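# Hang the ball-filled shallow basket on the stand's peg

## Task

Using the basket's cord handle, hang the shallow basket on the peg of the stand. The task only counts as done if all the balls are still inside the basket at the end.

## Robot and tools

Robot: two arms, left_arm and right_arm, each with a parallel two-finger gripper. Base poses in the scene frame: left_arm at (-0.042, +0.283, +0.026) m, quat_wxyz (+1.000, 0, 0, -0.005). right_arm at (-0.004, -0.246, +0.013) m, quat_wxyz (+1.000, 0, 0, +0.028). Behind the arms, a camera stand is fixed to the floor.

Frames: the scene frame has its origin at table height, halfway between the nominal bases. +z is up, +x points out over the table, and left_arm is on the +y side. Image left and right do not follow the arm names. Each arm reports its hand pose, velocities, targets and wrist camera pose in its own base frame. The fixed cameras and the table use the scene frame. The gripper's fingers point along its +z and open and close along its y. end_effector_position is the point between the pads, about 1 cm back from the tips.

Row layout: every motion row holds 14 numbers, each in [-1, 1], covering both arms even if only one moves. Order: dx, dy, dz, rx, ry, rz, opening for left_arm, then the same seven for right_arm. The first six numbers of each arm are an offset, not a pose. They count from that arm's Hand target as it stands when the action or move begins, along that arm's base axes. rx, ry, rz form one rotation vector, applied about the Hand target position. Scale: 1.0 = 0.6 m or 180 degrees. A translation longer than 1.0 gets shortened along its direction. Sending the same offset again moves the arm further. Send six zeros to ask an arm for its current Hand target again. The opening is absolute: +1 is fully open (0.094 m) and -1 is closed. A 0 opening is a real command, so to keep a gripper unchanged, resend its present value (see Tool commands).

execute_actions(actions, cameras): actions is a list of actions. Each action is a table of up to 15 rows, one row per 1/30 s step. A short table repeats its last row until all 15 steps are used. All rows count from the start pose of that action. Pictures come back only when actions is [] or cameras names them.

move(target, speed, blend, opening_speed, grip_force, blocking, cameras): drives each gripper in a straight line toward its offset target. target is one 14-number row or a list of up to 15 rows. Every row counts from the same starting Hand targets. speed is in m/s (0.002 to 2.9, default 0.25), given as one value or one per target. blend is in metres and rounds corners; 0 means stop at each target. opening_speed sets the opening change per second, 0.2 or more. grip_force is the per-pad limit in N (10 to 50), and it stays set until changed. Lower forces close slowly. blocking=false returns after about 0.5 s while the motion carries on. The path avoids nothing, including the other arm. Do not pass close to an arm's own base; go around it. A move lasts at most 10 s. The result adds a move: line, such as done, off_target, moving, held or fault. It also lists limits: paced means the sent pose was clipped, and held means steps were withheld. done means the arm settled within 10 mm and 2 degrees of its target. It says nothing about contact.

wait(seconds 0 to 10, cameras) lets time pass while the last commands stay in force. stop(cameras) brakes a running move, and a fast move needs room to stop. zoom_image(camera, region [x0, y0, x1, y1]) enlarges part of the latest image from cam_high, cam_low, cam_left_wrist or cam_right_wrist. The region can be at most 504x504 px, with the origin at the top-left. finished_scene(scene) ends the scene named by its number and cannot be undone. Call it only after the basket hangs steadily with every ball in it and nothing is held.

Results: each arm reports end_effector_position (m) and end_effector_quat_wxyz in its base frame. Hand target is the last commanded pose after clipping, and the next offsets count from it. Grippers often rest a few cm short because of friction or load. A new command, even all zeros, pushes again; if it still falls short, send the remaining gap. Each step clips orientation to within 40 degrees of the measured one. grip_measured uses the opening scale. Empty, it can read up to about 2.5 mm wide. On a firm grasp it reads below the part's width. grip_effort_nm is the gripper motor effort, where negative means closing. It is not the pad force. Joint torques include gravity, and joints 1 to 3 wrap at ±28 N m. A Joint velocities line marked within noise, or missing, means the arm is at rest. Joint ranges in rad: waist -2.618 to 3.054, shoulder 0 to 3.142, elbow 0 to 3.142 (straight at 2.901), wrist pitch ±1.571, wrist yaw ±1.571, wrist roll ±2.094.

Gripping: the pad force jumps to the set limit about 0.06 below first contact, and further below for round or soft items. To let go, command an opening well above grip_measured. The cord is thin and flexible. Carry the basket level so no ball rolls out.

Cameras: cam_high and cam_low are fixed, in the scene frame. cam_left_wrist and cam_right_wrist ride on the wrists, and their images may lag during motion. Each is 896x504. Calibration can be off by a few mm or degrees.

Heat: loads, outstretched arms and pushing against something all warm the motors. MOTOR HOT appears at 75 °C. At 90 °C the arm folds and stays idle. At 100 °C the arm goes limp.

Avoid: objects falling or being left off the table, drops, and releasing anything while it is moving. Avoid fast contact, hard hits on the stand or heavy items, and arms or grippers touching each other, including closing a gripper on the other arm's fingers. Avoid strain on the camera cables and any arm stop. A blocked arm keeps pressing, so command its target back past the gripper. Loose objects may be nudged by outside pushes now and then.

Each tool is called as name([rows], argument=value, ...), one row to a line, values as JSON.

## Session

execute_actions(actions=[])

Scene clock: 0.00 s.
left_arm: end_effector_position=(+0.4087, +0.0149, +0.1227) grip_measured=+1.000 grip_effort_nm=n/a end_effector_quat_wxyz=(+0.609, -0.023, +0.793, +0.007) | right_arm: end_effector_position=(+0.4048, +0.0063, +0.1071) grip_measured=+1.000 grip_effort_nm=n/a end_effector_quat_wxyz=(+0.599, +0.053, +0.797, -0.050)
Joint positions: left_arm=[0.029 1.519 0.398 0.86 -0.011 -0.019 0.094] | right_arm=[0.133 1.578 0.386 0.9 0.272 0.063 0.094]
Joint velocities: within noise
Joint torques (N m): no reading
Motor temperatures (°C): left_arm=[32 28 41 35 30 27 29] | right_arm=[25 32 40 26 28 25 25]
Heat: left arm: 41 °C; right arm: 40 °C.
Hand target: left_arm +0.4118, +0.0151, +0.1325; +0.620, -0.022, +0.785, +0.008 | right_arm +0.4074, +0.0063, +0.1147; +0.608, +0.055, +0.791, -0.049
Tool commands: left_gripper/opening=+1.0 right_gripper/opening=+1.0

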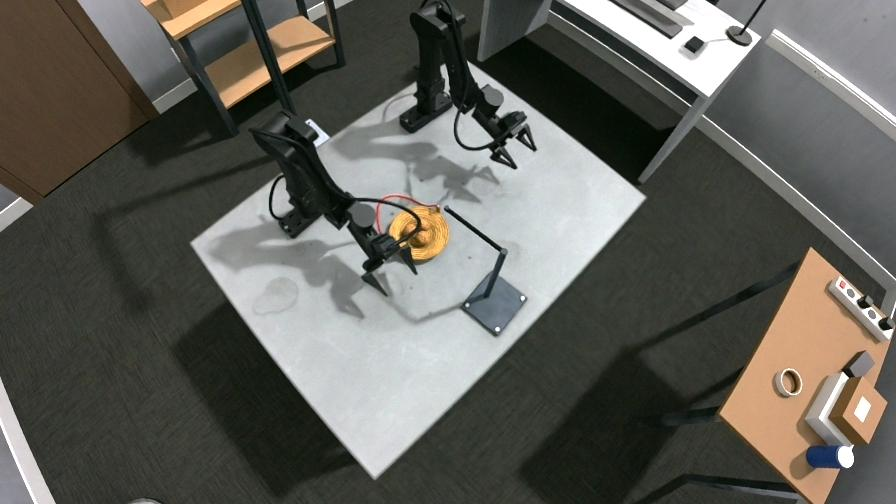

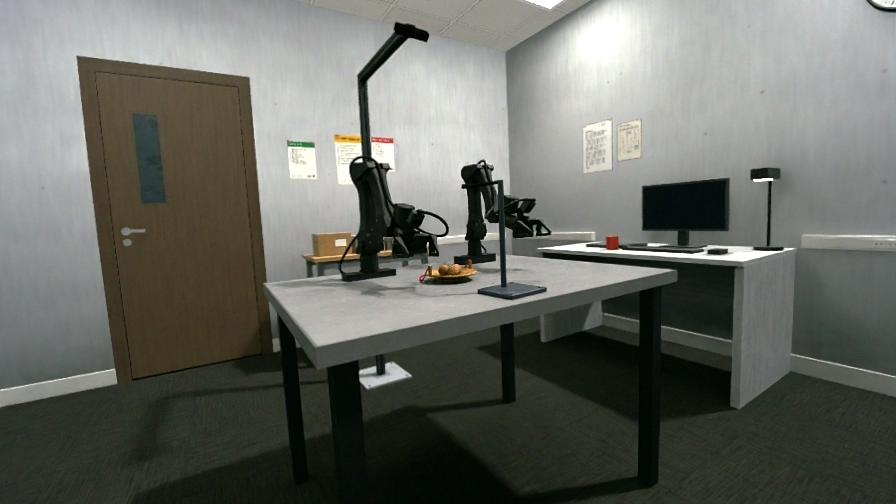

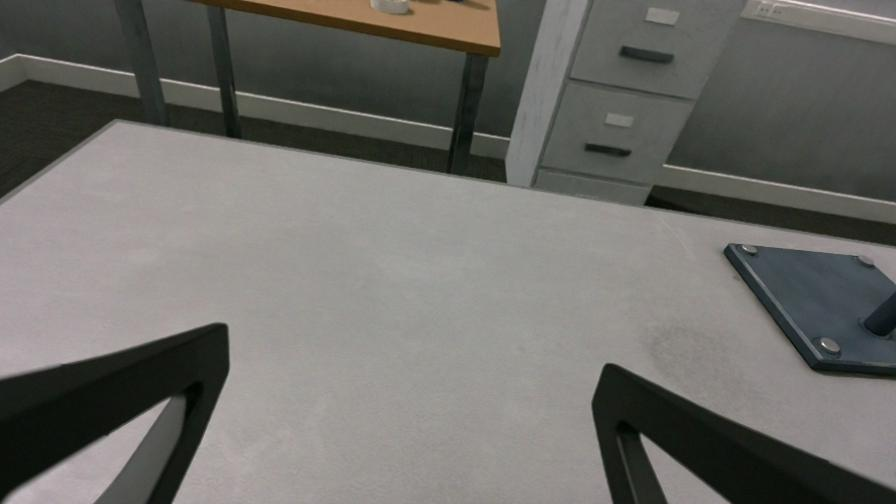

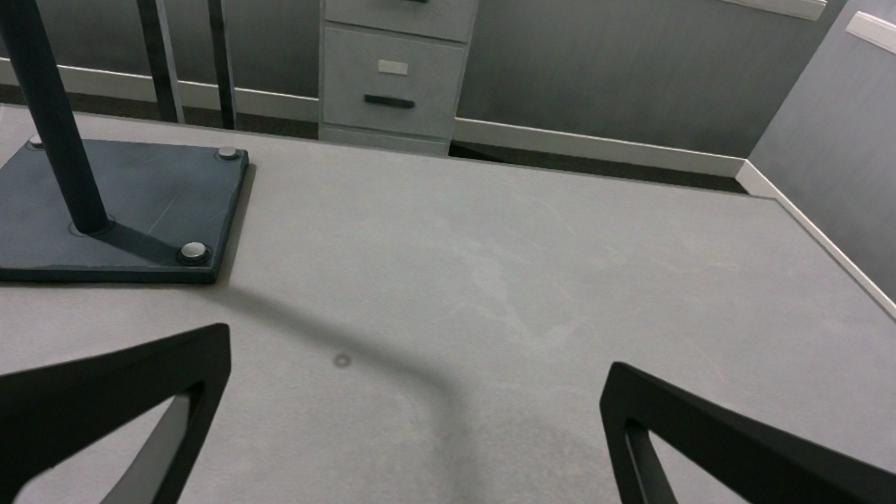

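zoom_image(camera="cam_high", region=[350, 170, 550, 350])

zoom_image(camera="cam_low", region=[400, 160, 580, 310])

Scaled by 2.520 from the camera's 896x504 image, which has a finer 1280x720 frame.

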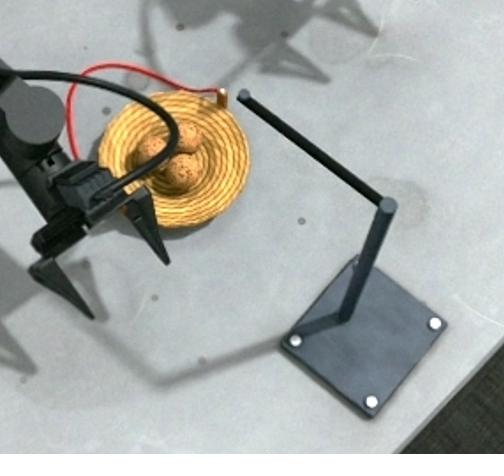

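Scaled by 2.800 from the camera's 896x504 image, which has a finer 1280x720 frame.

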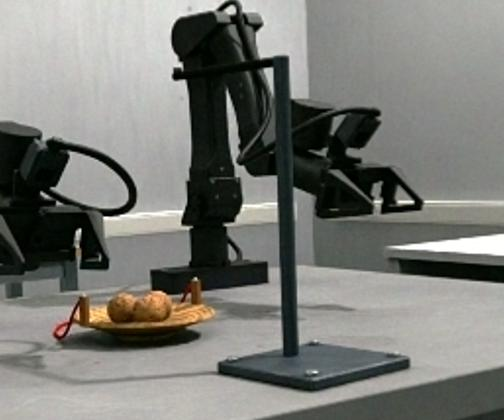

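move(target=[-0.4547,-0.4102,0.2458,0.0903,0.1596,-0.3191,1.0,-0.1667,-0.4167,0.25,0,0,-0.21,1.0], cameras=["all"])

Scene clock: 23.77 s.
left_arm: end_effector_position=(+0.1371, -0.2297, +0.2677) grip_measured=+1.000 grip_effort_nm=-0.01 end_effector_quat_wxyz=(+0.327, +0.444, +0.816, -0.173) | right_arm: end_effector_position=(+0.3052, -0.2413, +0.2516) grip_measured=+1.000 grip_effort_nm=-0.01 end_effector_quat_wxyz=(+0.550, +0.311, +0.736, -0.242)
Joint positions: left_arm=[-1.082 0.968 1.196 -1.042 -0.068 -0.058 0.094] | right_arm=[-0.559 1.105 0.734 0.083 0.245 0.056 0.094]
Joint torques (N m): left_arm=[-0.32 -0.75 8.73 1.82 -0.11 -0.09] | right_arm=[-0.43 -3.1 8.96 1.62 -0.06 -0.01]
Heat: left arm: 44 °C; right arm: 42 °C.
Hand target: left_arm +0.1390, -0.2310, +0.2800; +0.340, +0.438, +0.813, -0.176 | right_arm +0.3074, -0.2436, +0.2646; +0.559, +0.308, +0.730, -0.243
Off the commanded pose: left_arm 0.013 m, 2 deg | right_arm 0.013 m, 1 deg.
move: off_target (left_arm, right_arm)
camera_calibration:
cam_left_wrist: T_world_to_cam=[[-0.787542, -0.605262, 0.11591, -0.0669198], [-0.604358, 0.721761, -0.33736, 0.3705], [0.120532, -0.335737, -0.934212, 0.269741], [0, 0, 0, 1]] pos_world=[0.1387, -0.217355, 0.384744]
cam_right_wrist: T_world_to_cam=[[-0.720981, -0.676091, 0.151945, 0.0120264], [-0.50844, 0.367148, -0.778903, 0.472107], [0.470823, -0.63883, -0.608459, -0.0342212], [0, 0, 0, 1]] pos_world=[0.264821, -0.187064, 0.345077]

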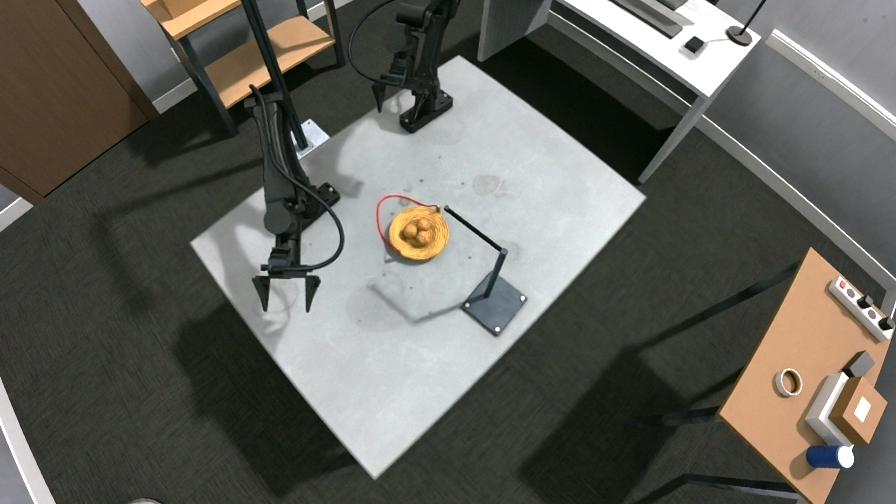

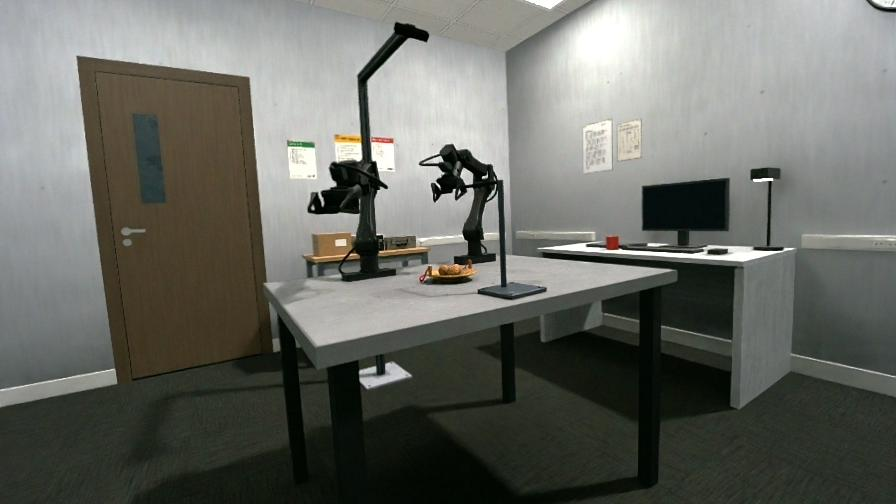

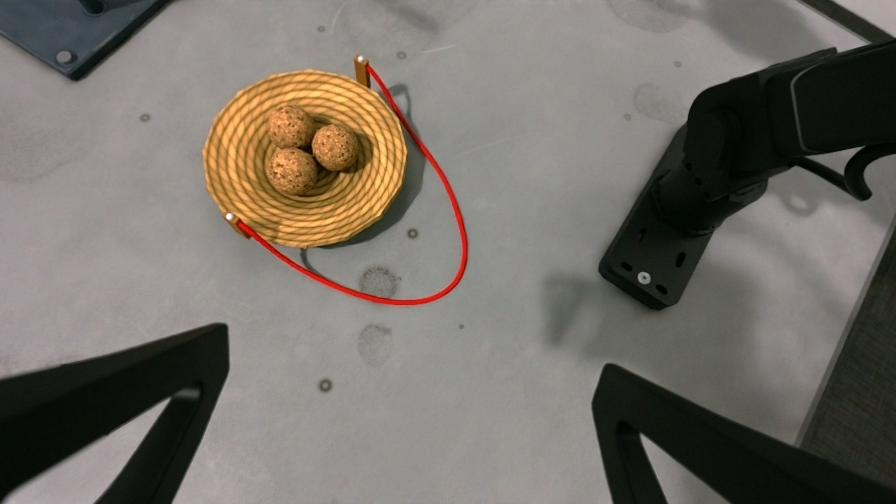

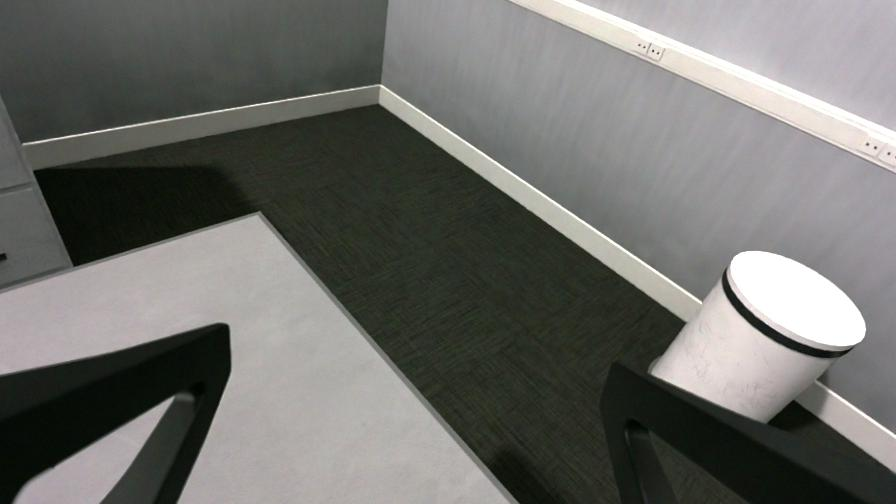

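zoom_image(camera="cam_left_wrist", region=[190, 40, 500, 320])

zoom_image(camera="cam_high", region=[350, 170, 550, 350])

zoom_image(camera="cam_low", region=[400, 230, 520, 310])

Scaled by 1.626 from the camera's 896x504 image, which has a finer 1280x720 frame.

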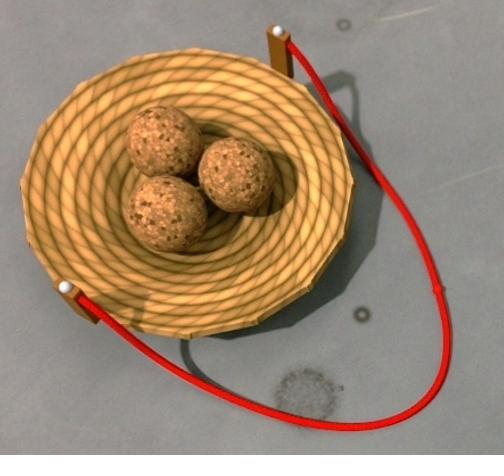

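Scaled by 2.520 from the camera's 896x504 image, which has a finer 1280x720 frame.

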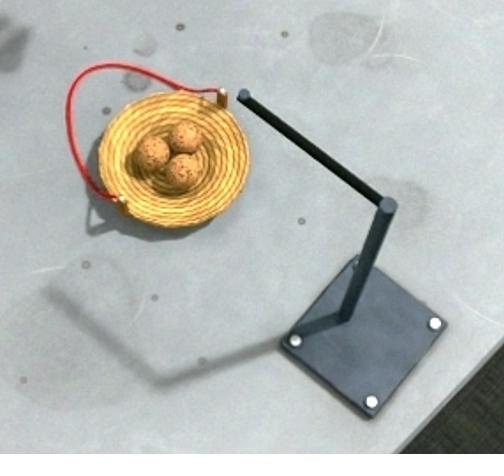

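Scaled by 4.200 from the camera's 896x504 image, which has a finer 1280x720 frame.

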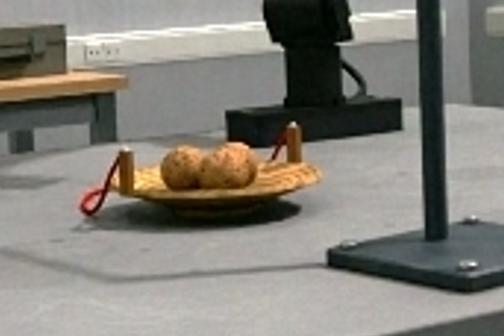

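move(target=[0.2517,0.185,-0.0167,-0.196,-0.156,0.0584,0.0,-0.1457,0.506,0.0257,0.0434,0.1716,0.3581,0.0], cameras=["cam_left_wrist","cam_right_wrist"])

Scene clock: 76.87 s.
left_arm: end_effector_position=(+0.2916, -0.1189, +0.2714) grip_measured=+0.002 grip_effort_nm=-0.12 end_effector_quat_wxyz=(+0.653, +0.267, +0.657, -0.266) | right_arm: end_effector_position=(+0.2210, +0.0592, +0.2697) grip_measured=+0.002 grip_effort_nm=-0.09 end_effector_quat_wxyz=(+0.367, -0.161, +0.914, +0.066)
Joint positions: left_arm=[0.037 0.839 0.432 0.399 0.809 0.005 0.047] | right_arm=[0.145 0.842 1.169 -1.144 -0.143 -0.147 0.047]
Joint torques (N m): left_arm=[0.21 -0.66 6.09 2.31 0.19 -0.1] | right_arm=[0.55 0.38 7.88 1.25 -0.04 0.08]
Motor temperatures (°C): left_arm=[32 27 46 39 29 27 28] | right_arm=[25 32 47 31 28 25 24]
Heat: left arm: 46 °C; right arm: 47 °C.
Hand target: left_arm +0.2901, -0.1200, +0.2699; +0.653, +0.270, +0.653, -0.271 | right_arm +0.2201, +0.0600, +0.2801; +0.377, -0.160, +0.910, +0.066
Off the commanded pose: left_arm 0.002 m, 1 deg | right_arm 0.010 m, 1 deg.
move: done
camera_calibration:
cam_left_wrist: T_world_to_cam=[[-0.716664, -0.682514, 0.143415, 0.0840979], [-0.370407, 0.198257, -0.907465, 0.409479], [0.590924, -0.703469, -0.394892, -0.0354942], [0, 0, 0, 1]] pos_world=[0.232918, -0.0487534, 0.345511]
cam_right_wrist: T_world_to_cam=[[0.397705, -0.909672, 0.119696, -0.0729427], [-0.834123, -0.412811, -0.365823, 0.339789], [0.38219, 0.0456484, -0.922955, 0.272266], [0, 0, 0, 1]] pos_world=[0.208378, 0.0614861, 0.384323]
Images, in order (width x height): cam_left_wrist 896x504, cam_right_wrist 896x504.

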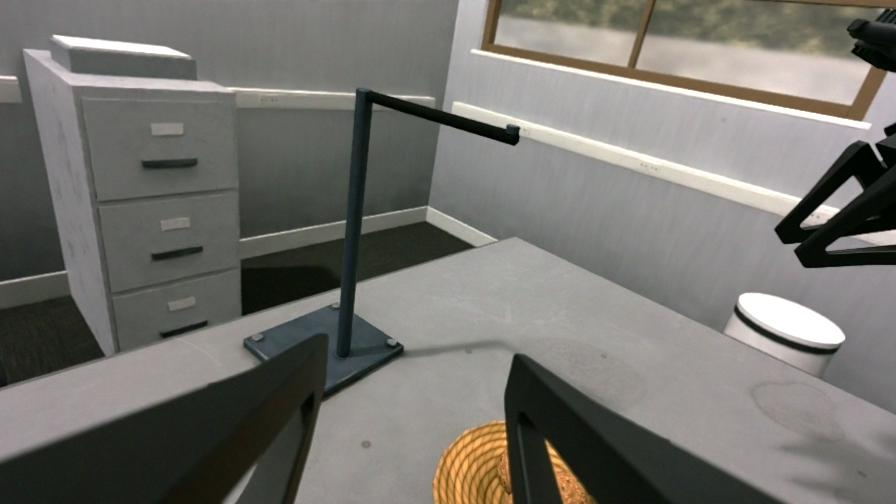

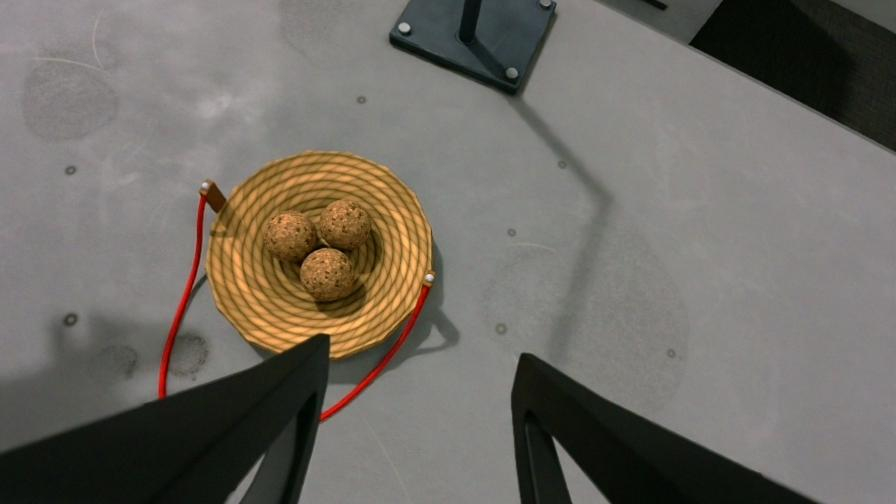

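zoom_image(camera="cam_left_wrist", region=[340, 70, 540, 180])

zoom_image(camera="cam_left_wrist", region=[740, 120, 896, 290])

Scaled by 2.520 from the camera's 896x504 image, which has a finer 1280x720 frame.

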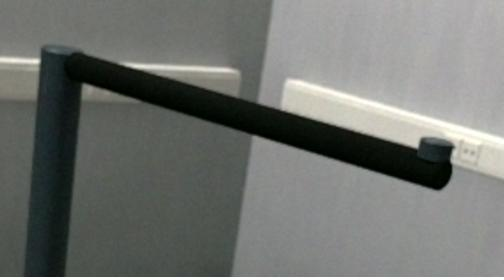

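Scaled by 2.965 from the camera's 896x504 image, which has a finer 1280x720 frame.

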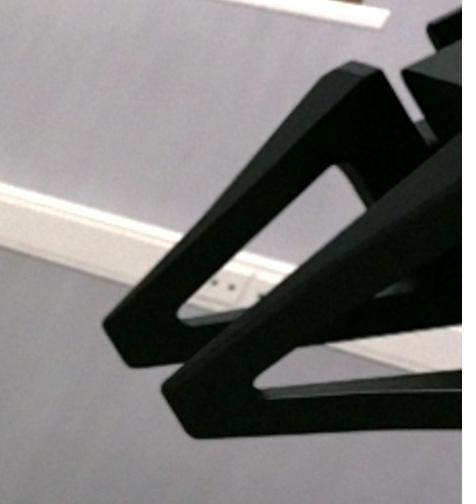

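move(target=[0,0,0,0,0,0,0.0,-0.1302,0.175,-0.1833,-0.2275,0.1426,0.3993,0.0], cameras=["all"])

Scene clock: 86.57 s.
left_arm: end_effector_position=(+0.2916, -0.1190, +0.2716) grip_measured=+0.002 grip_effort_nm=-0.12 end_effector_quat_wxyz=(+0.653, +0.267, +0.657, -0.266) | right_arm: end_effector_position=(+0.1416, +0.1624, +0.1621) grip_measured=+0.002 grip_effort_nm=-0.09 end_effector_quat_wxyz=(+0.007, +0.738, -0.674, +0.000)
Joint positions: left_arm=[0.037 0.839 0.432 0.4 0.81 0.005 0.047] | right_arm=[0.849 1.377 1.276 -1.483 0 -0.813 0.047]
Joint torques (N m): left_arm=[0.23 -0.61 6.11 2.33 0.18 -0.08] | right_arm=[0.57 -4.03 7.68 0.1 -0.02 -0.03]
Heat: left arm: 45 °C; right arm: 45 °C.
Hand target: left_arm +0.2900, -0.1200, +0.2699; +0.653, +0.270, +0.653, -0.271 | right_arm +0.1419, +0.1650, +0.1701; +0.001, +0.743, -0.669, +0.000
Off the commanded pose: left_arm 0.002 m, 1 deg | right_arm 0.008 m, 1 deg.
move: done
camera_calibration:
cam_left_wrist: T_world_to_cam=[[-0.71706, -0.682141, 0.14321, 0.0841939], [-0.369823, 0.198186, -0.907719, 0.409481], [0.59081, -0.703851, -0.394383, -0.0355642], [0, 0, 0, 1]] pos_world=[0.232819, -0.0487531, 0.34561]
cam_right_wrist: T_world_to_cam=[[0.975012, 0.219474, 0.0344061, -0.185891], [0.189856, -0.903625, 0.383948, 0.0899861], [0.115357, -0.367822, -0.922713, 0.303529], [0, 0, 0, 1]] pos_world=[0.129147, 0.233756, 0.251916]

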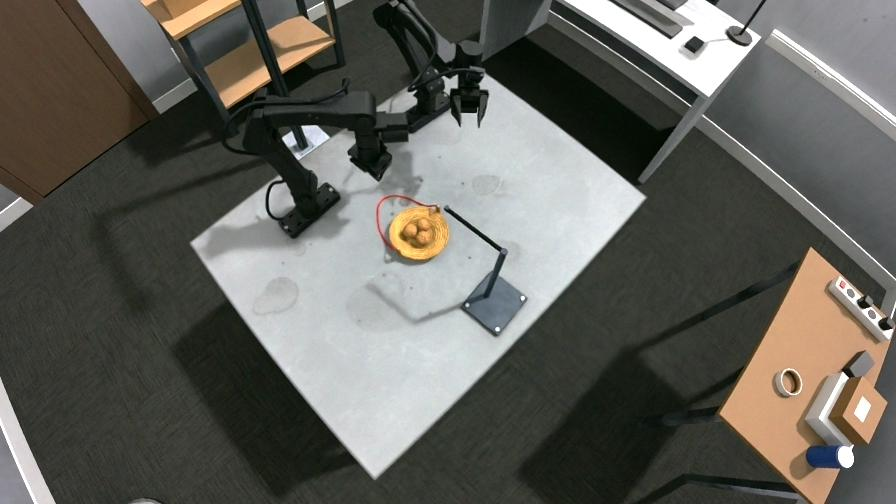

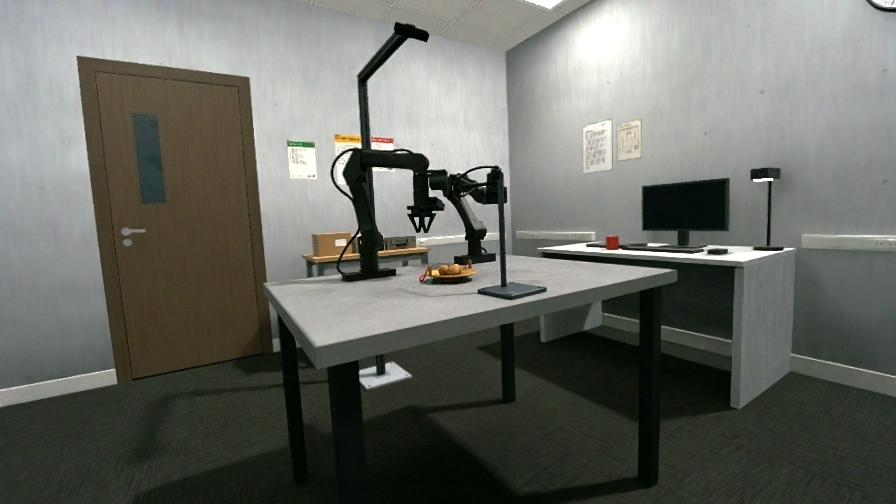

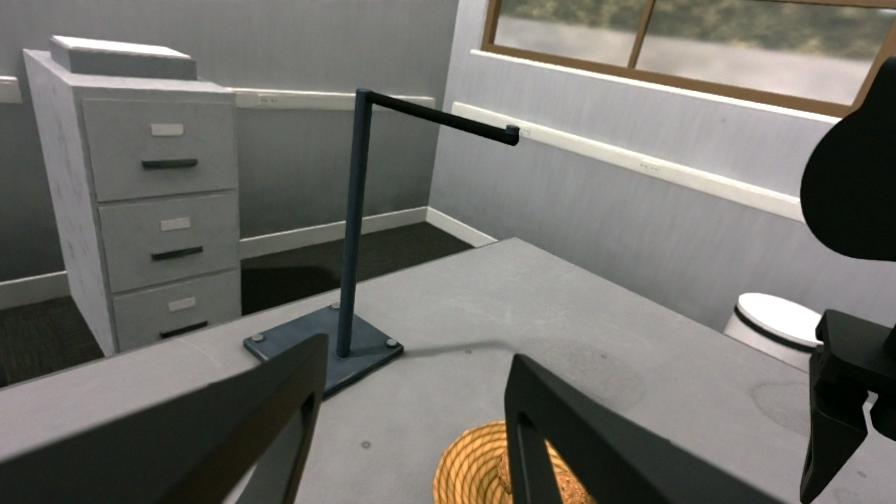

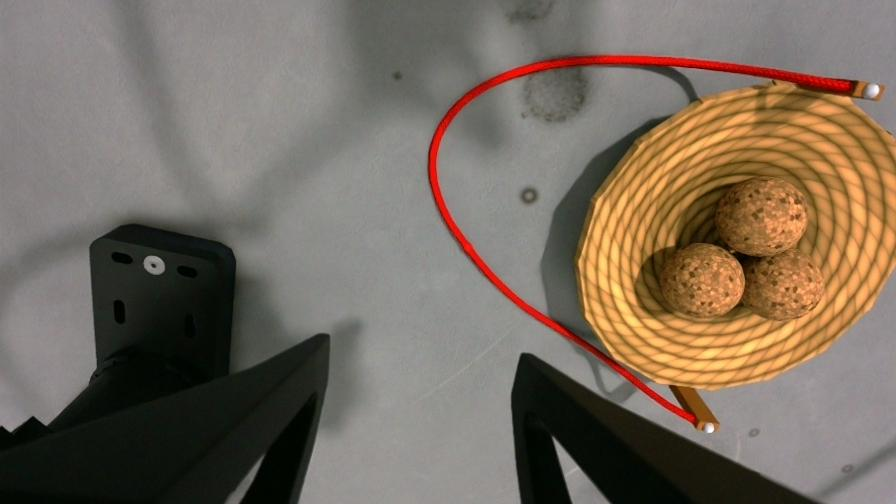

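move(target=[0,0,0,0,0,0,0.0,0.0035,0.0215,-0.187,0,0,-0.0333,0.0], cameras=["cam_left_wrist","cam_right_wrist"])

Scene clock: 93.63 s.
left_arm: end_effector_position=(+0.2916, -0.1190, +0.2716) grip_measured=+0.002 grip_effort_nm=-0.11 end_effector_quat_wxyz=(+0.653, +0.267, +0.657, -0.266) | right_arm: end_effector_position=(+0.1446, +0.1757, +0.0612) grip_measured=+0.002 grip_effort_nm=-0.09 end_effector_quat_wxyz=(+0.003, +0.706, -0.708, +0.000)
Joint positions: left_arm=[0.037 0.839 0.432 0.4 0.81 0.005 0.047] | right_arm=[0.878 1.443 0.927 -1.06 0 -0.69 0.047]
Joint torques (N m): left_arm=[0.29 -0.58 6.15 2.33 0.18 -0.09] | right_arm=[0.59 -4.23 4.29 0.45 -0.05 0.07]
Heat: left arm: 45 °C; right arm: 44 °C.
Hand target: left_arm +0.2900, -0.1200, +0.2699; +0.653, +0.270, +0.653, -0.271 | right_arm +0.1440, +0.1778, +0.0578; +0.001, +0.707, -0.707, +0.000
Off the commanded pose: left_arm 0.003 m, 1 deg | right_arm 0.004 m, 0 deg.
move: done
camera_calibration:
cam_left_wrist: T_world_to_cam=[[-0.71706, -0.682141, 0.14321, 0.0841939], [-0.369823, 0.198186, -0.907719, 0.409481], [0.59081, -0.703851, -0.394383, -0.0355642], [0, 0, 0, 1]] pos_world=[0.232819, -0.0487531, 0.34561]
cam_right_wrist: T_world_to_cam=[[0.99095, 0.127714, 0.0413265, -0.174824], [0.102585, -0.919085, 0.380471, 0.155785], [0.0865743, -0.372788, -0.923869, 0.220013], [0, 0, 0, 1]] pos_world=[0.138213, 0.247525, 0.151216]
Images, in order (width x height): cam_left_wrist 896x504, cam_right_wrist 896x504.

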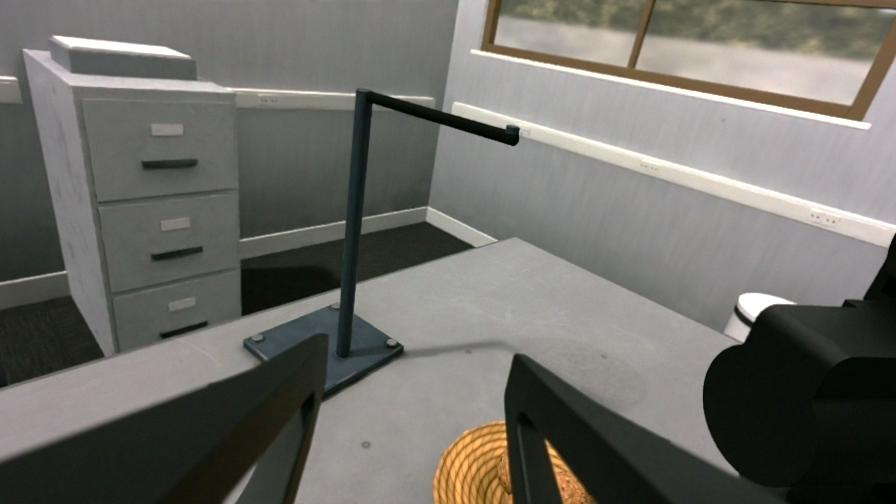

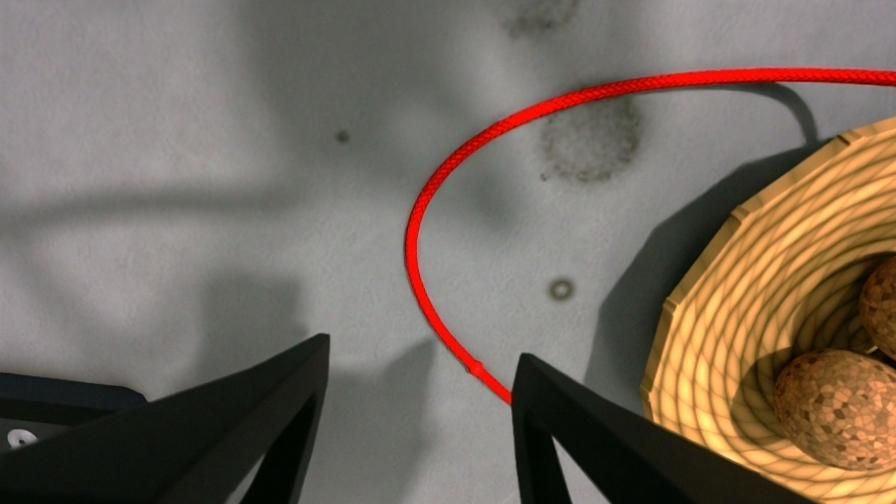

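move(target=[0,0,0,0,0,0,0.0,-0.0055,-0.0013,-0.08,0,0,0,0.0], speed=0.08, cameras=["cam_right_wrist","cam_low"])

Scene clock: 99.63 s.
left_arm: end_effector_position=(+0.2916, -0.1190, +0.2716) grip_measured=+0.002 grip_effort_nm=-0.11 end_effector_quat_wxyz=(+0.653, +0.267, +0.657, -0.266) | right_arm: end_effector_position=(+0.1413, +0.1750, +0.0127) grip_measured=+0.002 grip_effort_nm=-0.09 end_effector_quat_wxyz=(+0.004, +0.706, -0.708, +0.001)
Joint positions: left_arm=[0.037 0.839 0.432 0.4 0.81 0.005 0.047] | right_arm=[0.887 1.512 0.781 -0.847 0 -0.681 0.047]
Joint torques (N m): left_arm=[0.24 -0.55 6.12 2.33 0.17 -0.09] | right_arm=[0.58 -4.4 4.05 0.45 -0.04 0.07]
Heat: left arm: 45 °C; right arm: 43 °C.
Hand target: left_arm +0.2900, -0.1200, +0.2699; +0.653, +0.270, +0.653, -0.271 | right_arm +0.1407, +0.1771, +0.0099; +0.000, +0.707, -0.707, +0.000
Off the commanded pose: left_arm 0.003 m, 1 deg | right_arm 0.004 m, 0 deg.
move: done
camera_calibration:
cam_right_wrist: T_world_to_cam=[[0.990989, 0.127776, 0.0401842, -0.16957], [0.102969, -0.918591, 0.381561, 0.173756], [0.0856673, -0.373985, -0.92347, 0.175535], [0, 0, 0, 1]] pos_world=[0.135113, 0.246925, 0.102617]
Images, in order (width x height): cam_low 896x504, cam_right_wrist 896x504.

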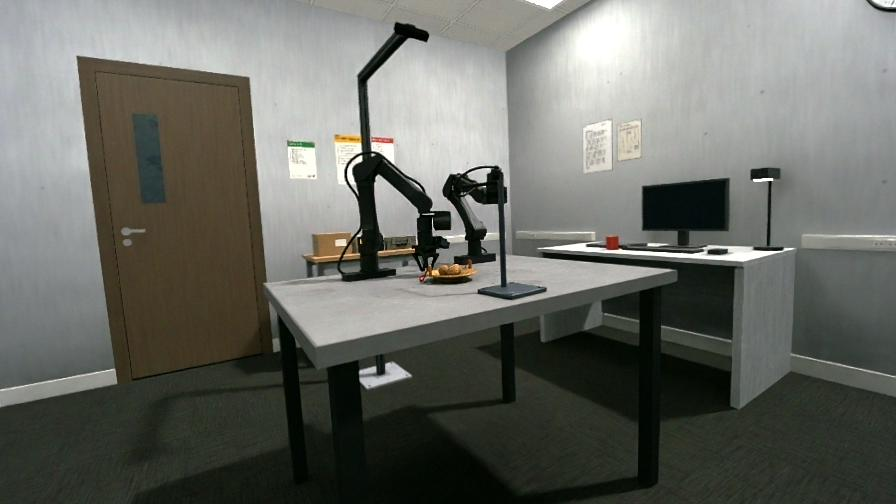

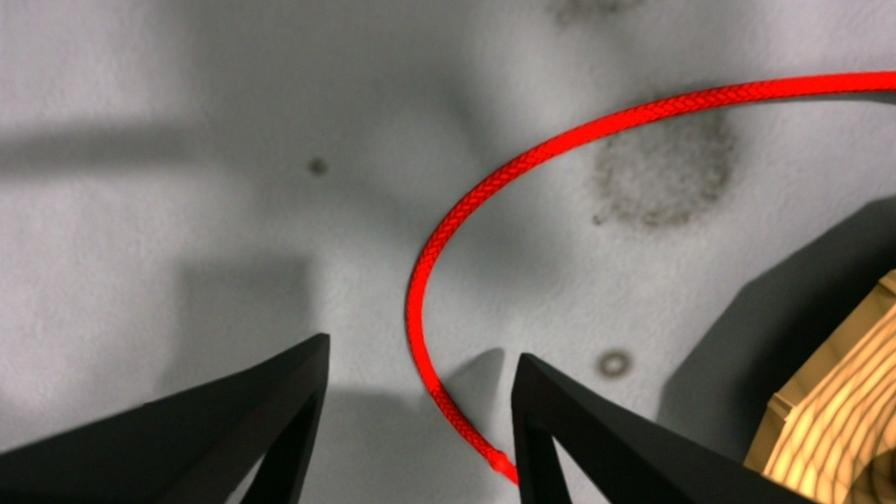

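move(target=[0,0,0,0,0,0,0.0,0,0,-0.02,0,0,0,0.0], speed=0.04, cameras=["cam_right_wrist"])

Scene clock: 114.10 s.
left_arm: end_effector_position=(+0.2916, -0.1190, +0.2716) grip_measured=+0.002 grip_effort_nm=-0.11 end_effector_quat_wxyz=(+0.653, +0.267, +0.657, -0.266) | right_arm: end_effector_position=(+0.1417, +0.1755, +0.0009) grip_measured=+0.002 grip_effort_nm=-0.09 end_effector_quat_wxyz=(+0.003, +0.706, -0.708, +0.000)
Joint positions: left_arm=[0.037 0.839 0.432 0.4 0.81 0.005 0.047] | right_arm=[0.887 1.539 0.753 -0.79 0 -0.681 0.047]
Joint torques (N m): left_arm=[0.27 -0.61 6.11 2.33 0.19 -0.08] | right_arm=[0.61 -4.49 3.89 0.47 -0.05 0.07]
Motor temperatures (°C): left_arm=[32 27 45 43 29 27 28] | right_arm=[25 32 42 28 28 25 24]
Heat: left arm: 45 °C; right arm: 42 °C.
Hand target: left_arm +0.2900, -0.1200, +0.2699; +0.653, +0.270, +0.653, -0.271 | right_arm +0.1407, +0.1771, -0.0021; +0.001, +0.707, -0.707, +0.000
Off the commanded pose: left_arm 0.003 m, 1 deg | right_arm 0.004 m, 0 deg.
move: done
camera_calibration:
cam_right_wrist: T_world_to_cam=[[0.990951, 0.12771, 0.0413148, -0.169435], [0.102578, -0.919051, 0.380556, 0.178787], [0.0865713, -0.372874, -0.923835, 0.164591], [0, 0, 0, 1]] pos_world=[0.135313, 0.247325, 0.0910164]
Images, in order (width x height): cam_right_wrist 896x504.

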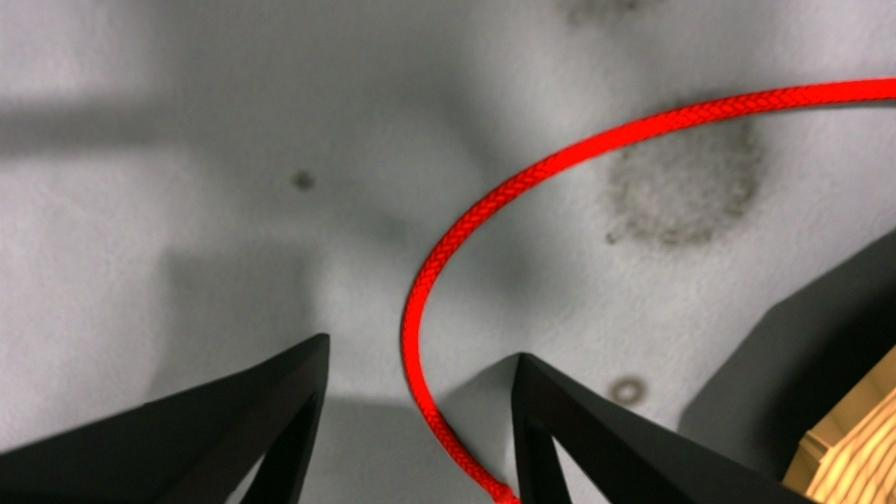

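move(target=[0,0,0,0,0,0,0.0,0,-0.001,-0.006,0,0,0,0.0], speed=0.03, cameras=["cam_right_wrist"])

Scene clock: 115.93 s.
left_arm: end_effector_position=(+0.2916, -0.1190, +0.2716) grip_measured=+0.002 grip_effort_nm=-0.11 end_effector_quat_wxyz=(+0.653, +0.267, +0.657, -0.266) | right_arm: end_effector_position=(+0.1425, +0.1761, +0.0002) grip_measured=+0.001 grip_effort_nm=-0.09 end_effector_quat_wxyz=(+0.000, +0.706, -0.708, +0.001)
Joint positions: left_arm=[0.037 0.839 0.432 0.4 0.81 0.005 0.047] | right_arm=[0.887 1.539 0.75 -0.781 0.001 -0.681 0.047]
Joint torques (N m): left_arm=[0.29 -0.65 6.13 2.34 0.18 -0.08] | right_arm=[0.46 -3.92 3.38 0.53 -0.04 0.04]
Heat: left arm: 45 °C; right arm: 42 °C.
Hand target: left_arm +0.2900, -0.1200, +0.2699; +0.653, +0.270, +0.653, -0.271 | right_arm +0.1408, +0.1766, -0.0057; +0.000, +0.707, -0.707, +0.000
Off the commanded pose: left_arm 0.003 m, 1 deg | right_arm 0.006 m, 0 deg.
move: done
camera_calibration:
cam_right_wrist: T_world_to_cam=[[0.990758, 0.127626, 0.0459329, -0.170219], [0.101043, -0.920362, 0.377788, 0.179996], [0.0904904, -0.369656, -0.924752, 0.16296], [0, 0, 0, 1]] pos_world=[0.135712, 0.247625, 0.0905164]
Images, in order (width x height): cam_right_wrist 896x504.

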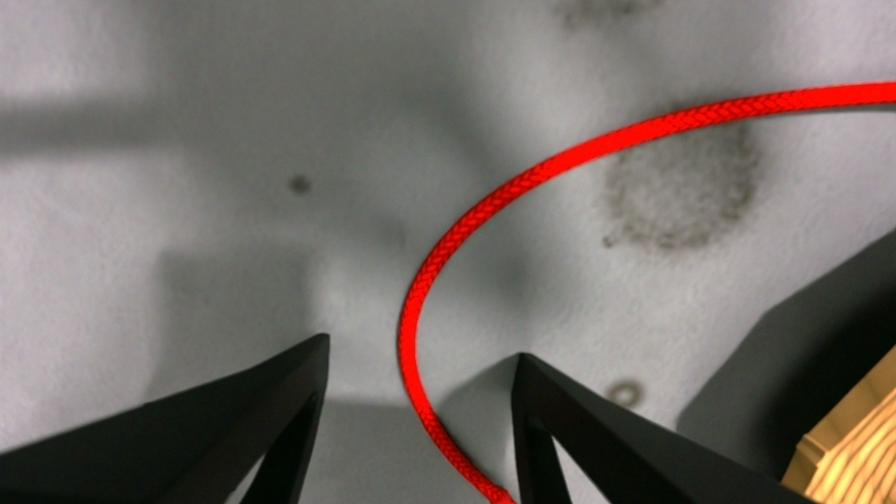

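move(target=[0,0,0,0,0,0,0.0,-0.005,-0.001,0.0045,0,0,0,0.0], speed=0.03)

move(target=[0,0,0,0,0,0,0.0,0,0,0,0,0,0,-1.0], opening_speed=0.4, grip_force=[50,35], cameras=["cam_right_wrist"])

Scene clock: 118.00 s.
left_arm: end_effector_position=(+0.2916, -0.1190, +0.2716) grip_measured=+0.002 grip_effort_nm=-0.11 end_effector_quat_wxyz=(+0.653, +0.267, +0.657, -0.266) | right_arm: end_effector_position=(+0.1420, +0.1760, +0.0000) grip_measured=+0.001 grip_effort_nm=-0.09 end_effector_quat_wxyz=(+0.000, +0.706, -0.708, +0.004)
Joint positions: left_arm=[0.037 0.839 0.432 0.4 0.81 0.005 0.047] | right_arm=[0.893 1.539 0.748 -0.781 0.007 -0.675 0.047]
Joint torques (N m): left_arm=[0.32 -0.53 6.09 2.32 0.19 -0.09] | right_arm=[0.66 -5.22 3.3 0.41 -0.11 0.07]
Heat: left arm: 45 °C; right arm: 41 °C.
Hand target: left_arm +0.2900, -0.1200, +0.2699; +0.653, +0.270, +0.653, -0.271 | right_arm +0.1378, +0.1759, -0.0030; +0.000, +0.707, -0.707, +0.000
Off the commanded pose: left_arm 0.003 m, 1 deg | right_arm 0.005 m, 0 deg.
move: done

Scene clock: 120.70 s.
left_arm: end_effector_position=(+0.2916, -0.1190, +0.2716) grip_measured=+0.002 grip_effort_nm=-0.11 end_effector_quat_wxyz=(+0.653, +0.267, +0.657, -0.266) | right_arm: end_effector_position=(+0.1432, +0.1764, -0.0003) grip_measured=-0.942 grip_effort_nm=-0.74 end_effector_quat_wxyz=(-0.002, +0.706, -0.708, +0.005)
Joint positions: left_arm=[0.037 0.839 0.432 0.4 0.81 0.005 0.047] | right_arm=[0.893 1.539 0.747 -0.775 0.011 -0.674 0.003]
Joint torques (N m): left_arm=[0.23 -0.61 6.08 2.32 0.17 -0.09] | right_arm=[0.68 -5.27 3.38 0.38 -0.13 0.05]
Heat: left arm: 45 °C; right arm: 41 °C.
Hand target: left_arm +0.2900, -0.1200, +0.2699; +0.653, +0.270, +0.653, -0.271 | right_arm +0.1377, +0.1758, -0.0030; +0.001, +0.707, -0.707, +0.000
Off the commanded pose: left_arm 0.003 m, 1 deg | right_arm 0.006 m, 1 deg.
grip_force (N): 50, 35
move: done
camera_calibration:
cam_right_wrist: T_world_to_cam=[[0.990395, 0.126589, 0.0556139, -0.170708], [0.0960572, -0.91925, 0.381775, 0.180809], [0.0994514, -0.372766, -0.922581, 0.16178], [0, 0, 0, 1]] pos_world=[0.135611, 0.248125, 0.0897208]
Images, in order (width x height): cam_right_wrist 896x504.

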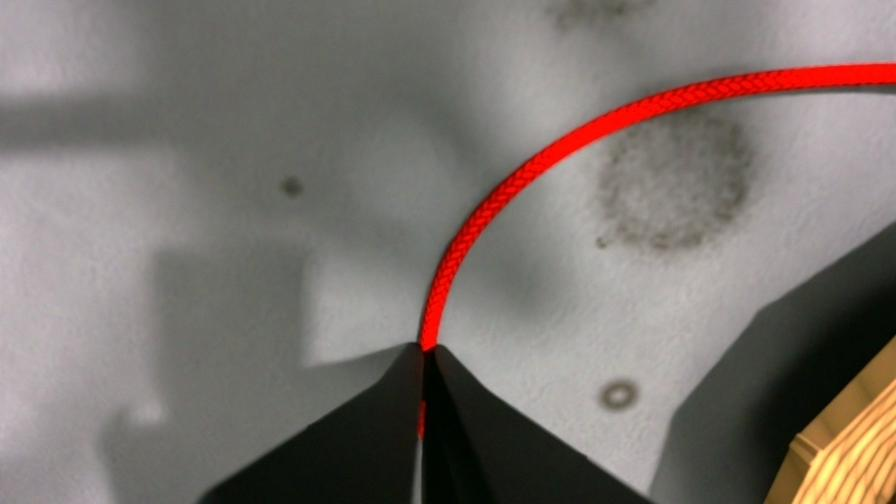

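move(target=[0,0,0,0,0,0,0.0,0.015,0,0.07,0,0,0,-1.0], speed=0.06, cameras=["cam_right_wrist","cam_high"])

Scene clock: 124.13 s.
left_arm: end_effector_position=(+0.2916, -0.1190, +0.2716) grip_measured=+0.002 grip_effort_nm=-0.11 end_effector_quat_wxyz=(+0.653, +0.267, +0.657, -0.266) | right_arm: end_effector_position=(+0.1432, +0.1707, +0.0286) grip_measured=-0.944 grip_effort_nm=-0.77 end_effector_quat_wxyz=(+0.014, +0.707, -0.707, +0.007)
Joint positions: left_arm=[0.037 0.839 0.432 0.4 0.81 0.005 0.047] | right_arm=[0.877 1.495 0.835 -0.94 0.011 -0.694 0.003]
Joint torques (N m): left_arm=[0.24 -0.59 6.09 2.33 0.18 -0.08] | right_arm=[-0.53 -6.76 6.82 0.09 -0.15 -0.05]
Heat: left arm: 45 °C; right arm: 41 °C.
Hand target: left_arm +0.2900, -0.1200, +0.2699; +0.653, +0.270, +0.653, -0.271 | right_arm +0.1468, +0.1759, +0.0390; +0.000, +0.707, -0.707, +0.000
Off the commanded pose: left_arm 0.003 m, 1 deg | right_arm 0.012 m, 2 deg.
grip_force (N): 50, 35
move: off_target (right_arm)
camera_calibration:
cam_right_wrist: T_world_to_cam=[[0.990859, 0.131126, 0.0316876, -0.171855], [0.10742, -0.909026, 0.402657, 0.160634], [0.0816038, -0.395573, -0.914802, 0.192565], [0, 0, 0, 1]] pos_world=[0.137315, 0.244729, 0.116924]
Images, in order (width x height): cam_high 896x504, cam_right_wrist 896x504.

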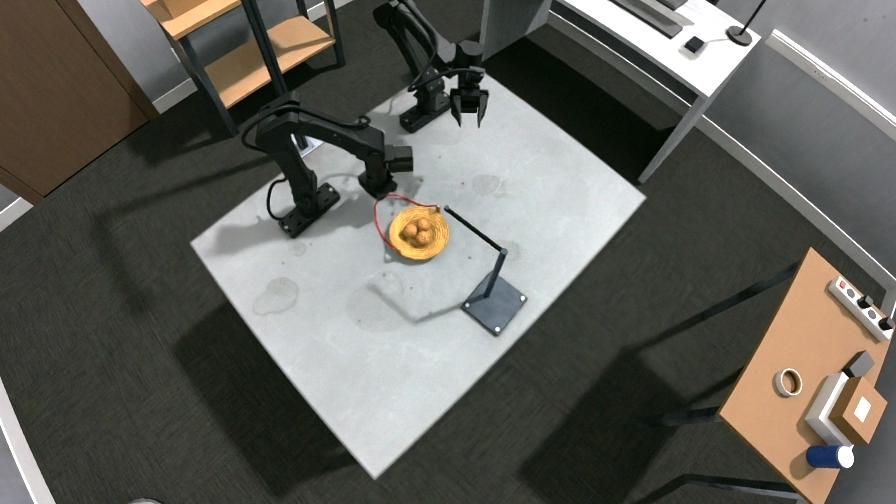

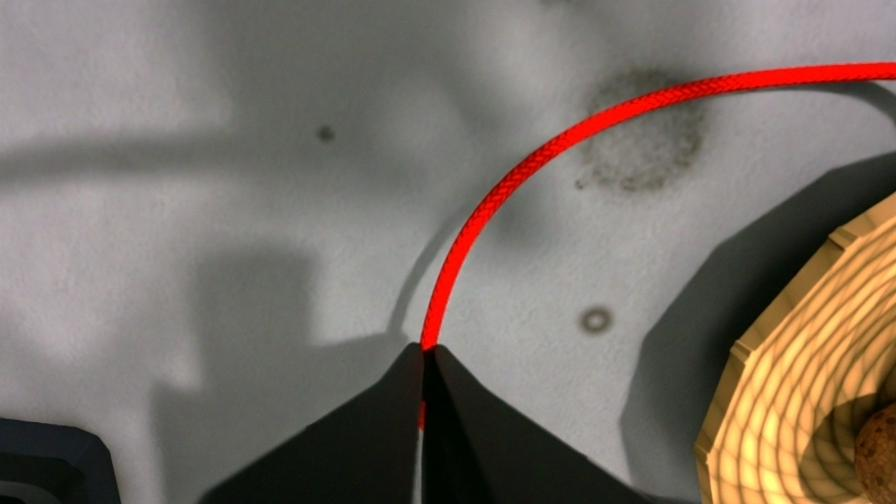

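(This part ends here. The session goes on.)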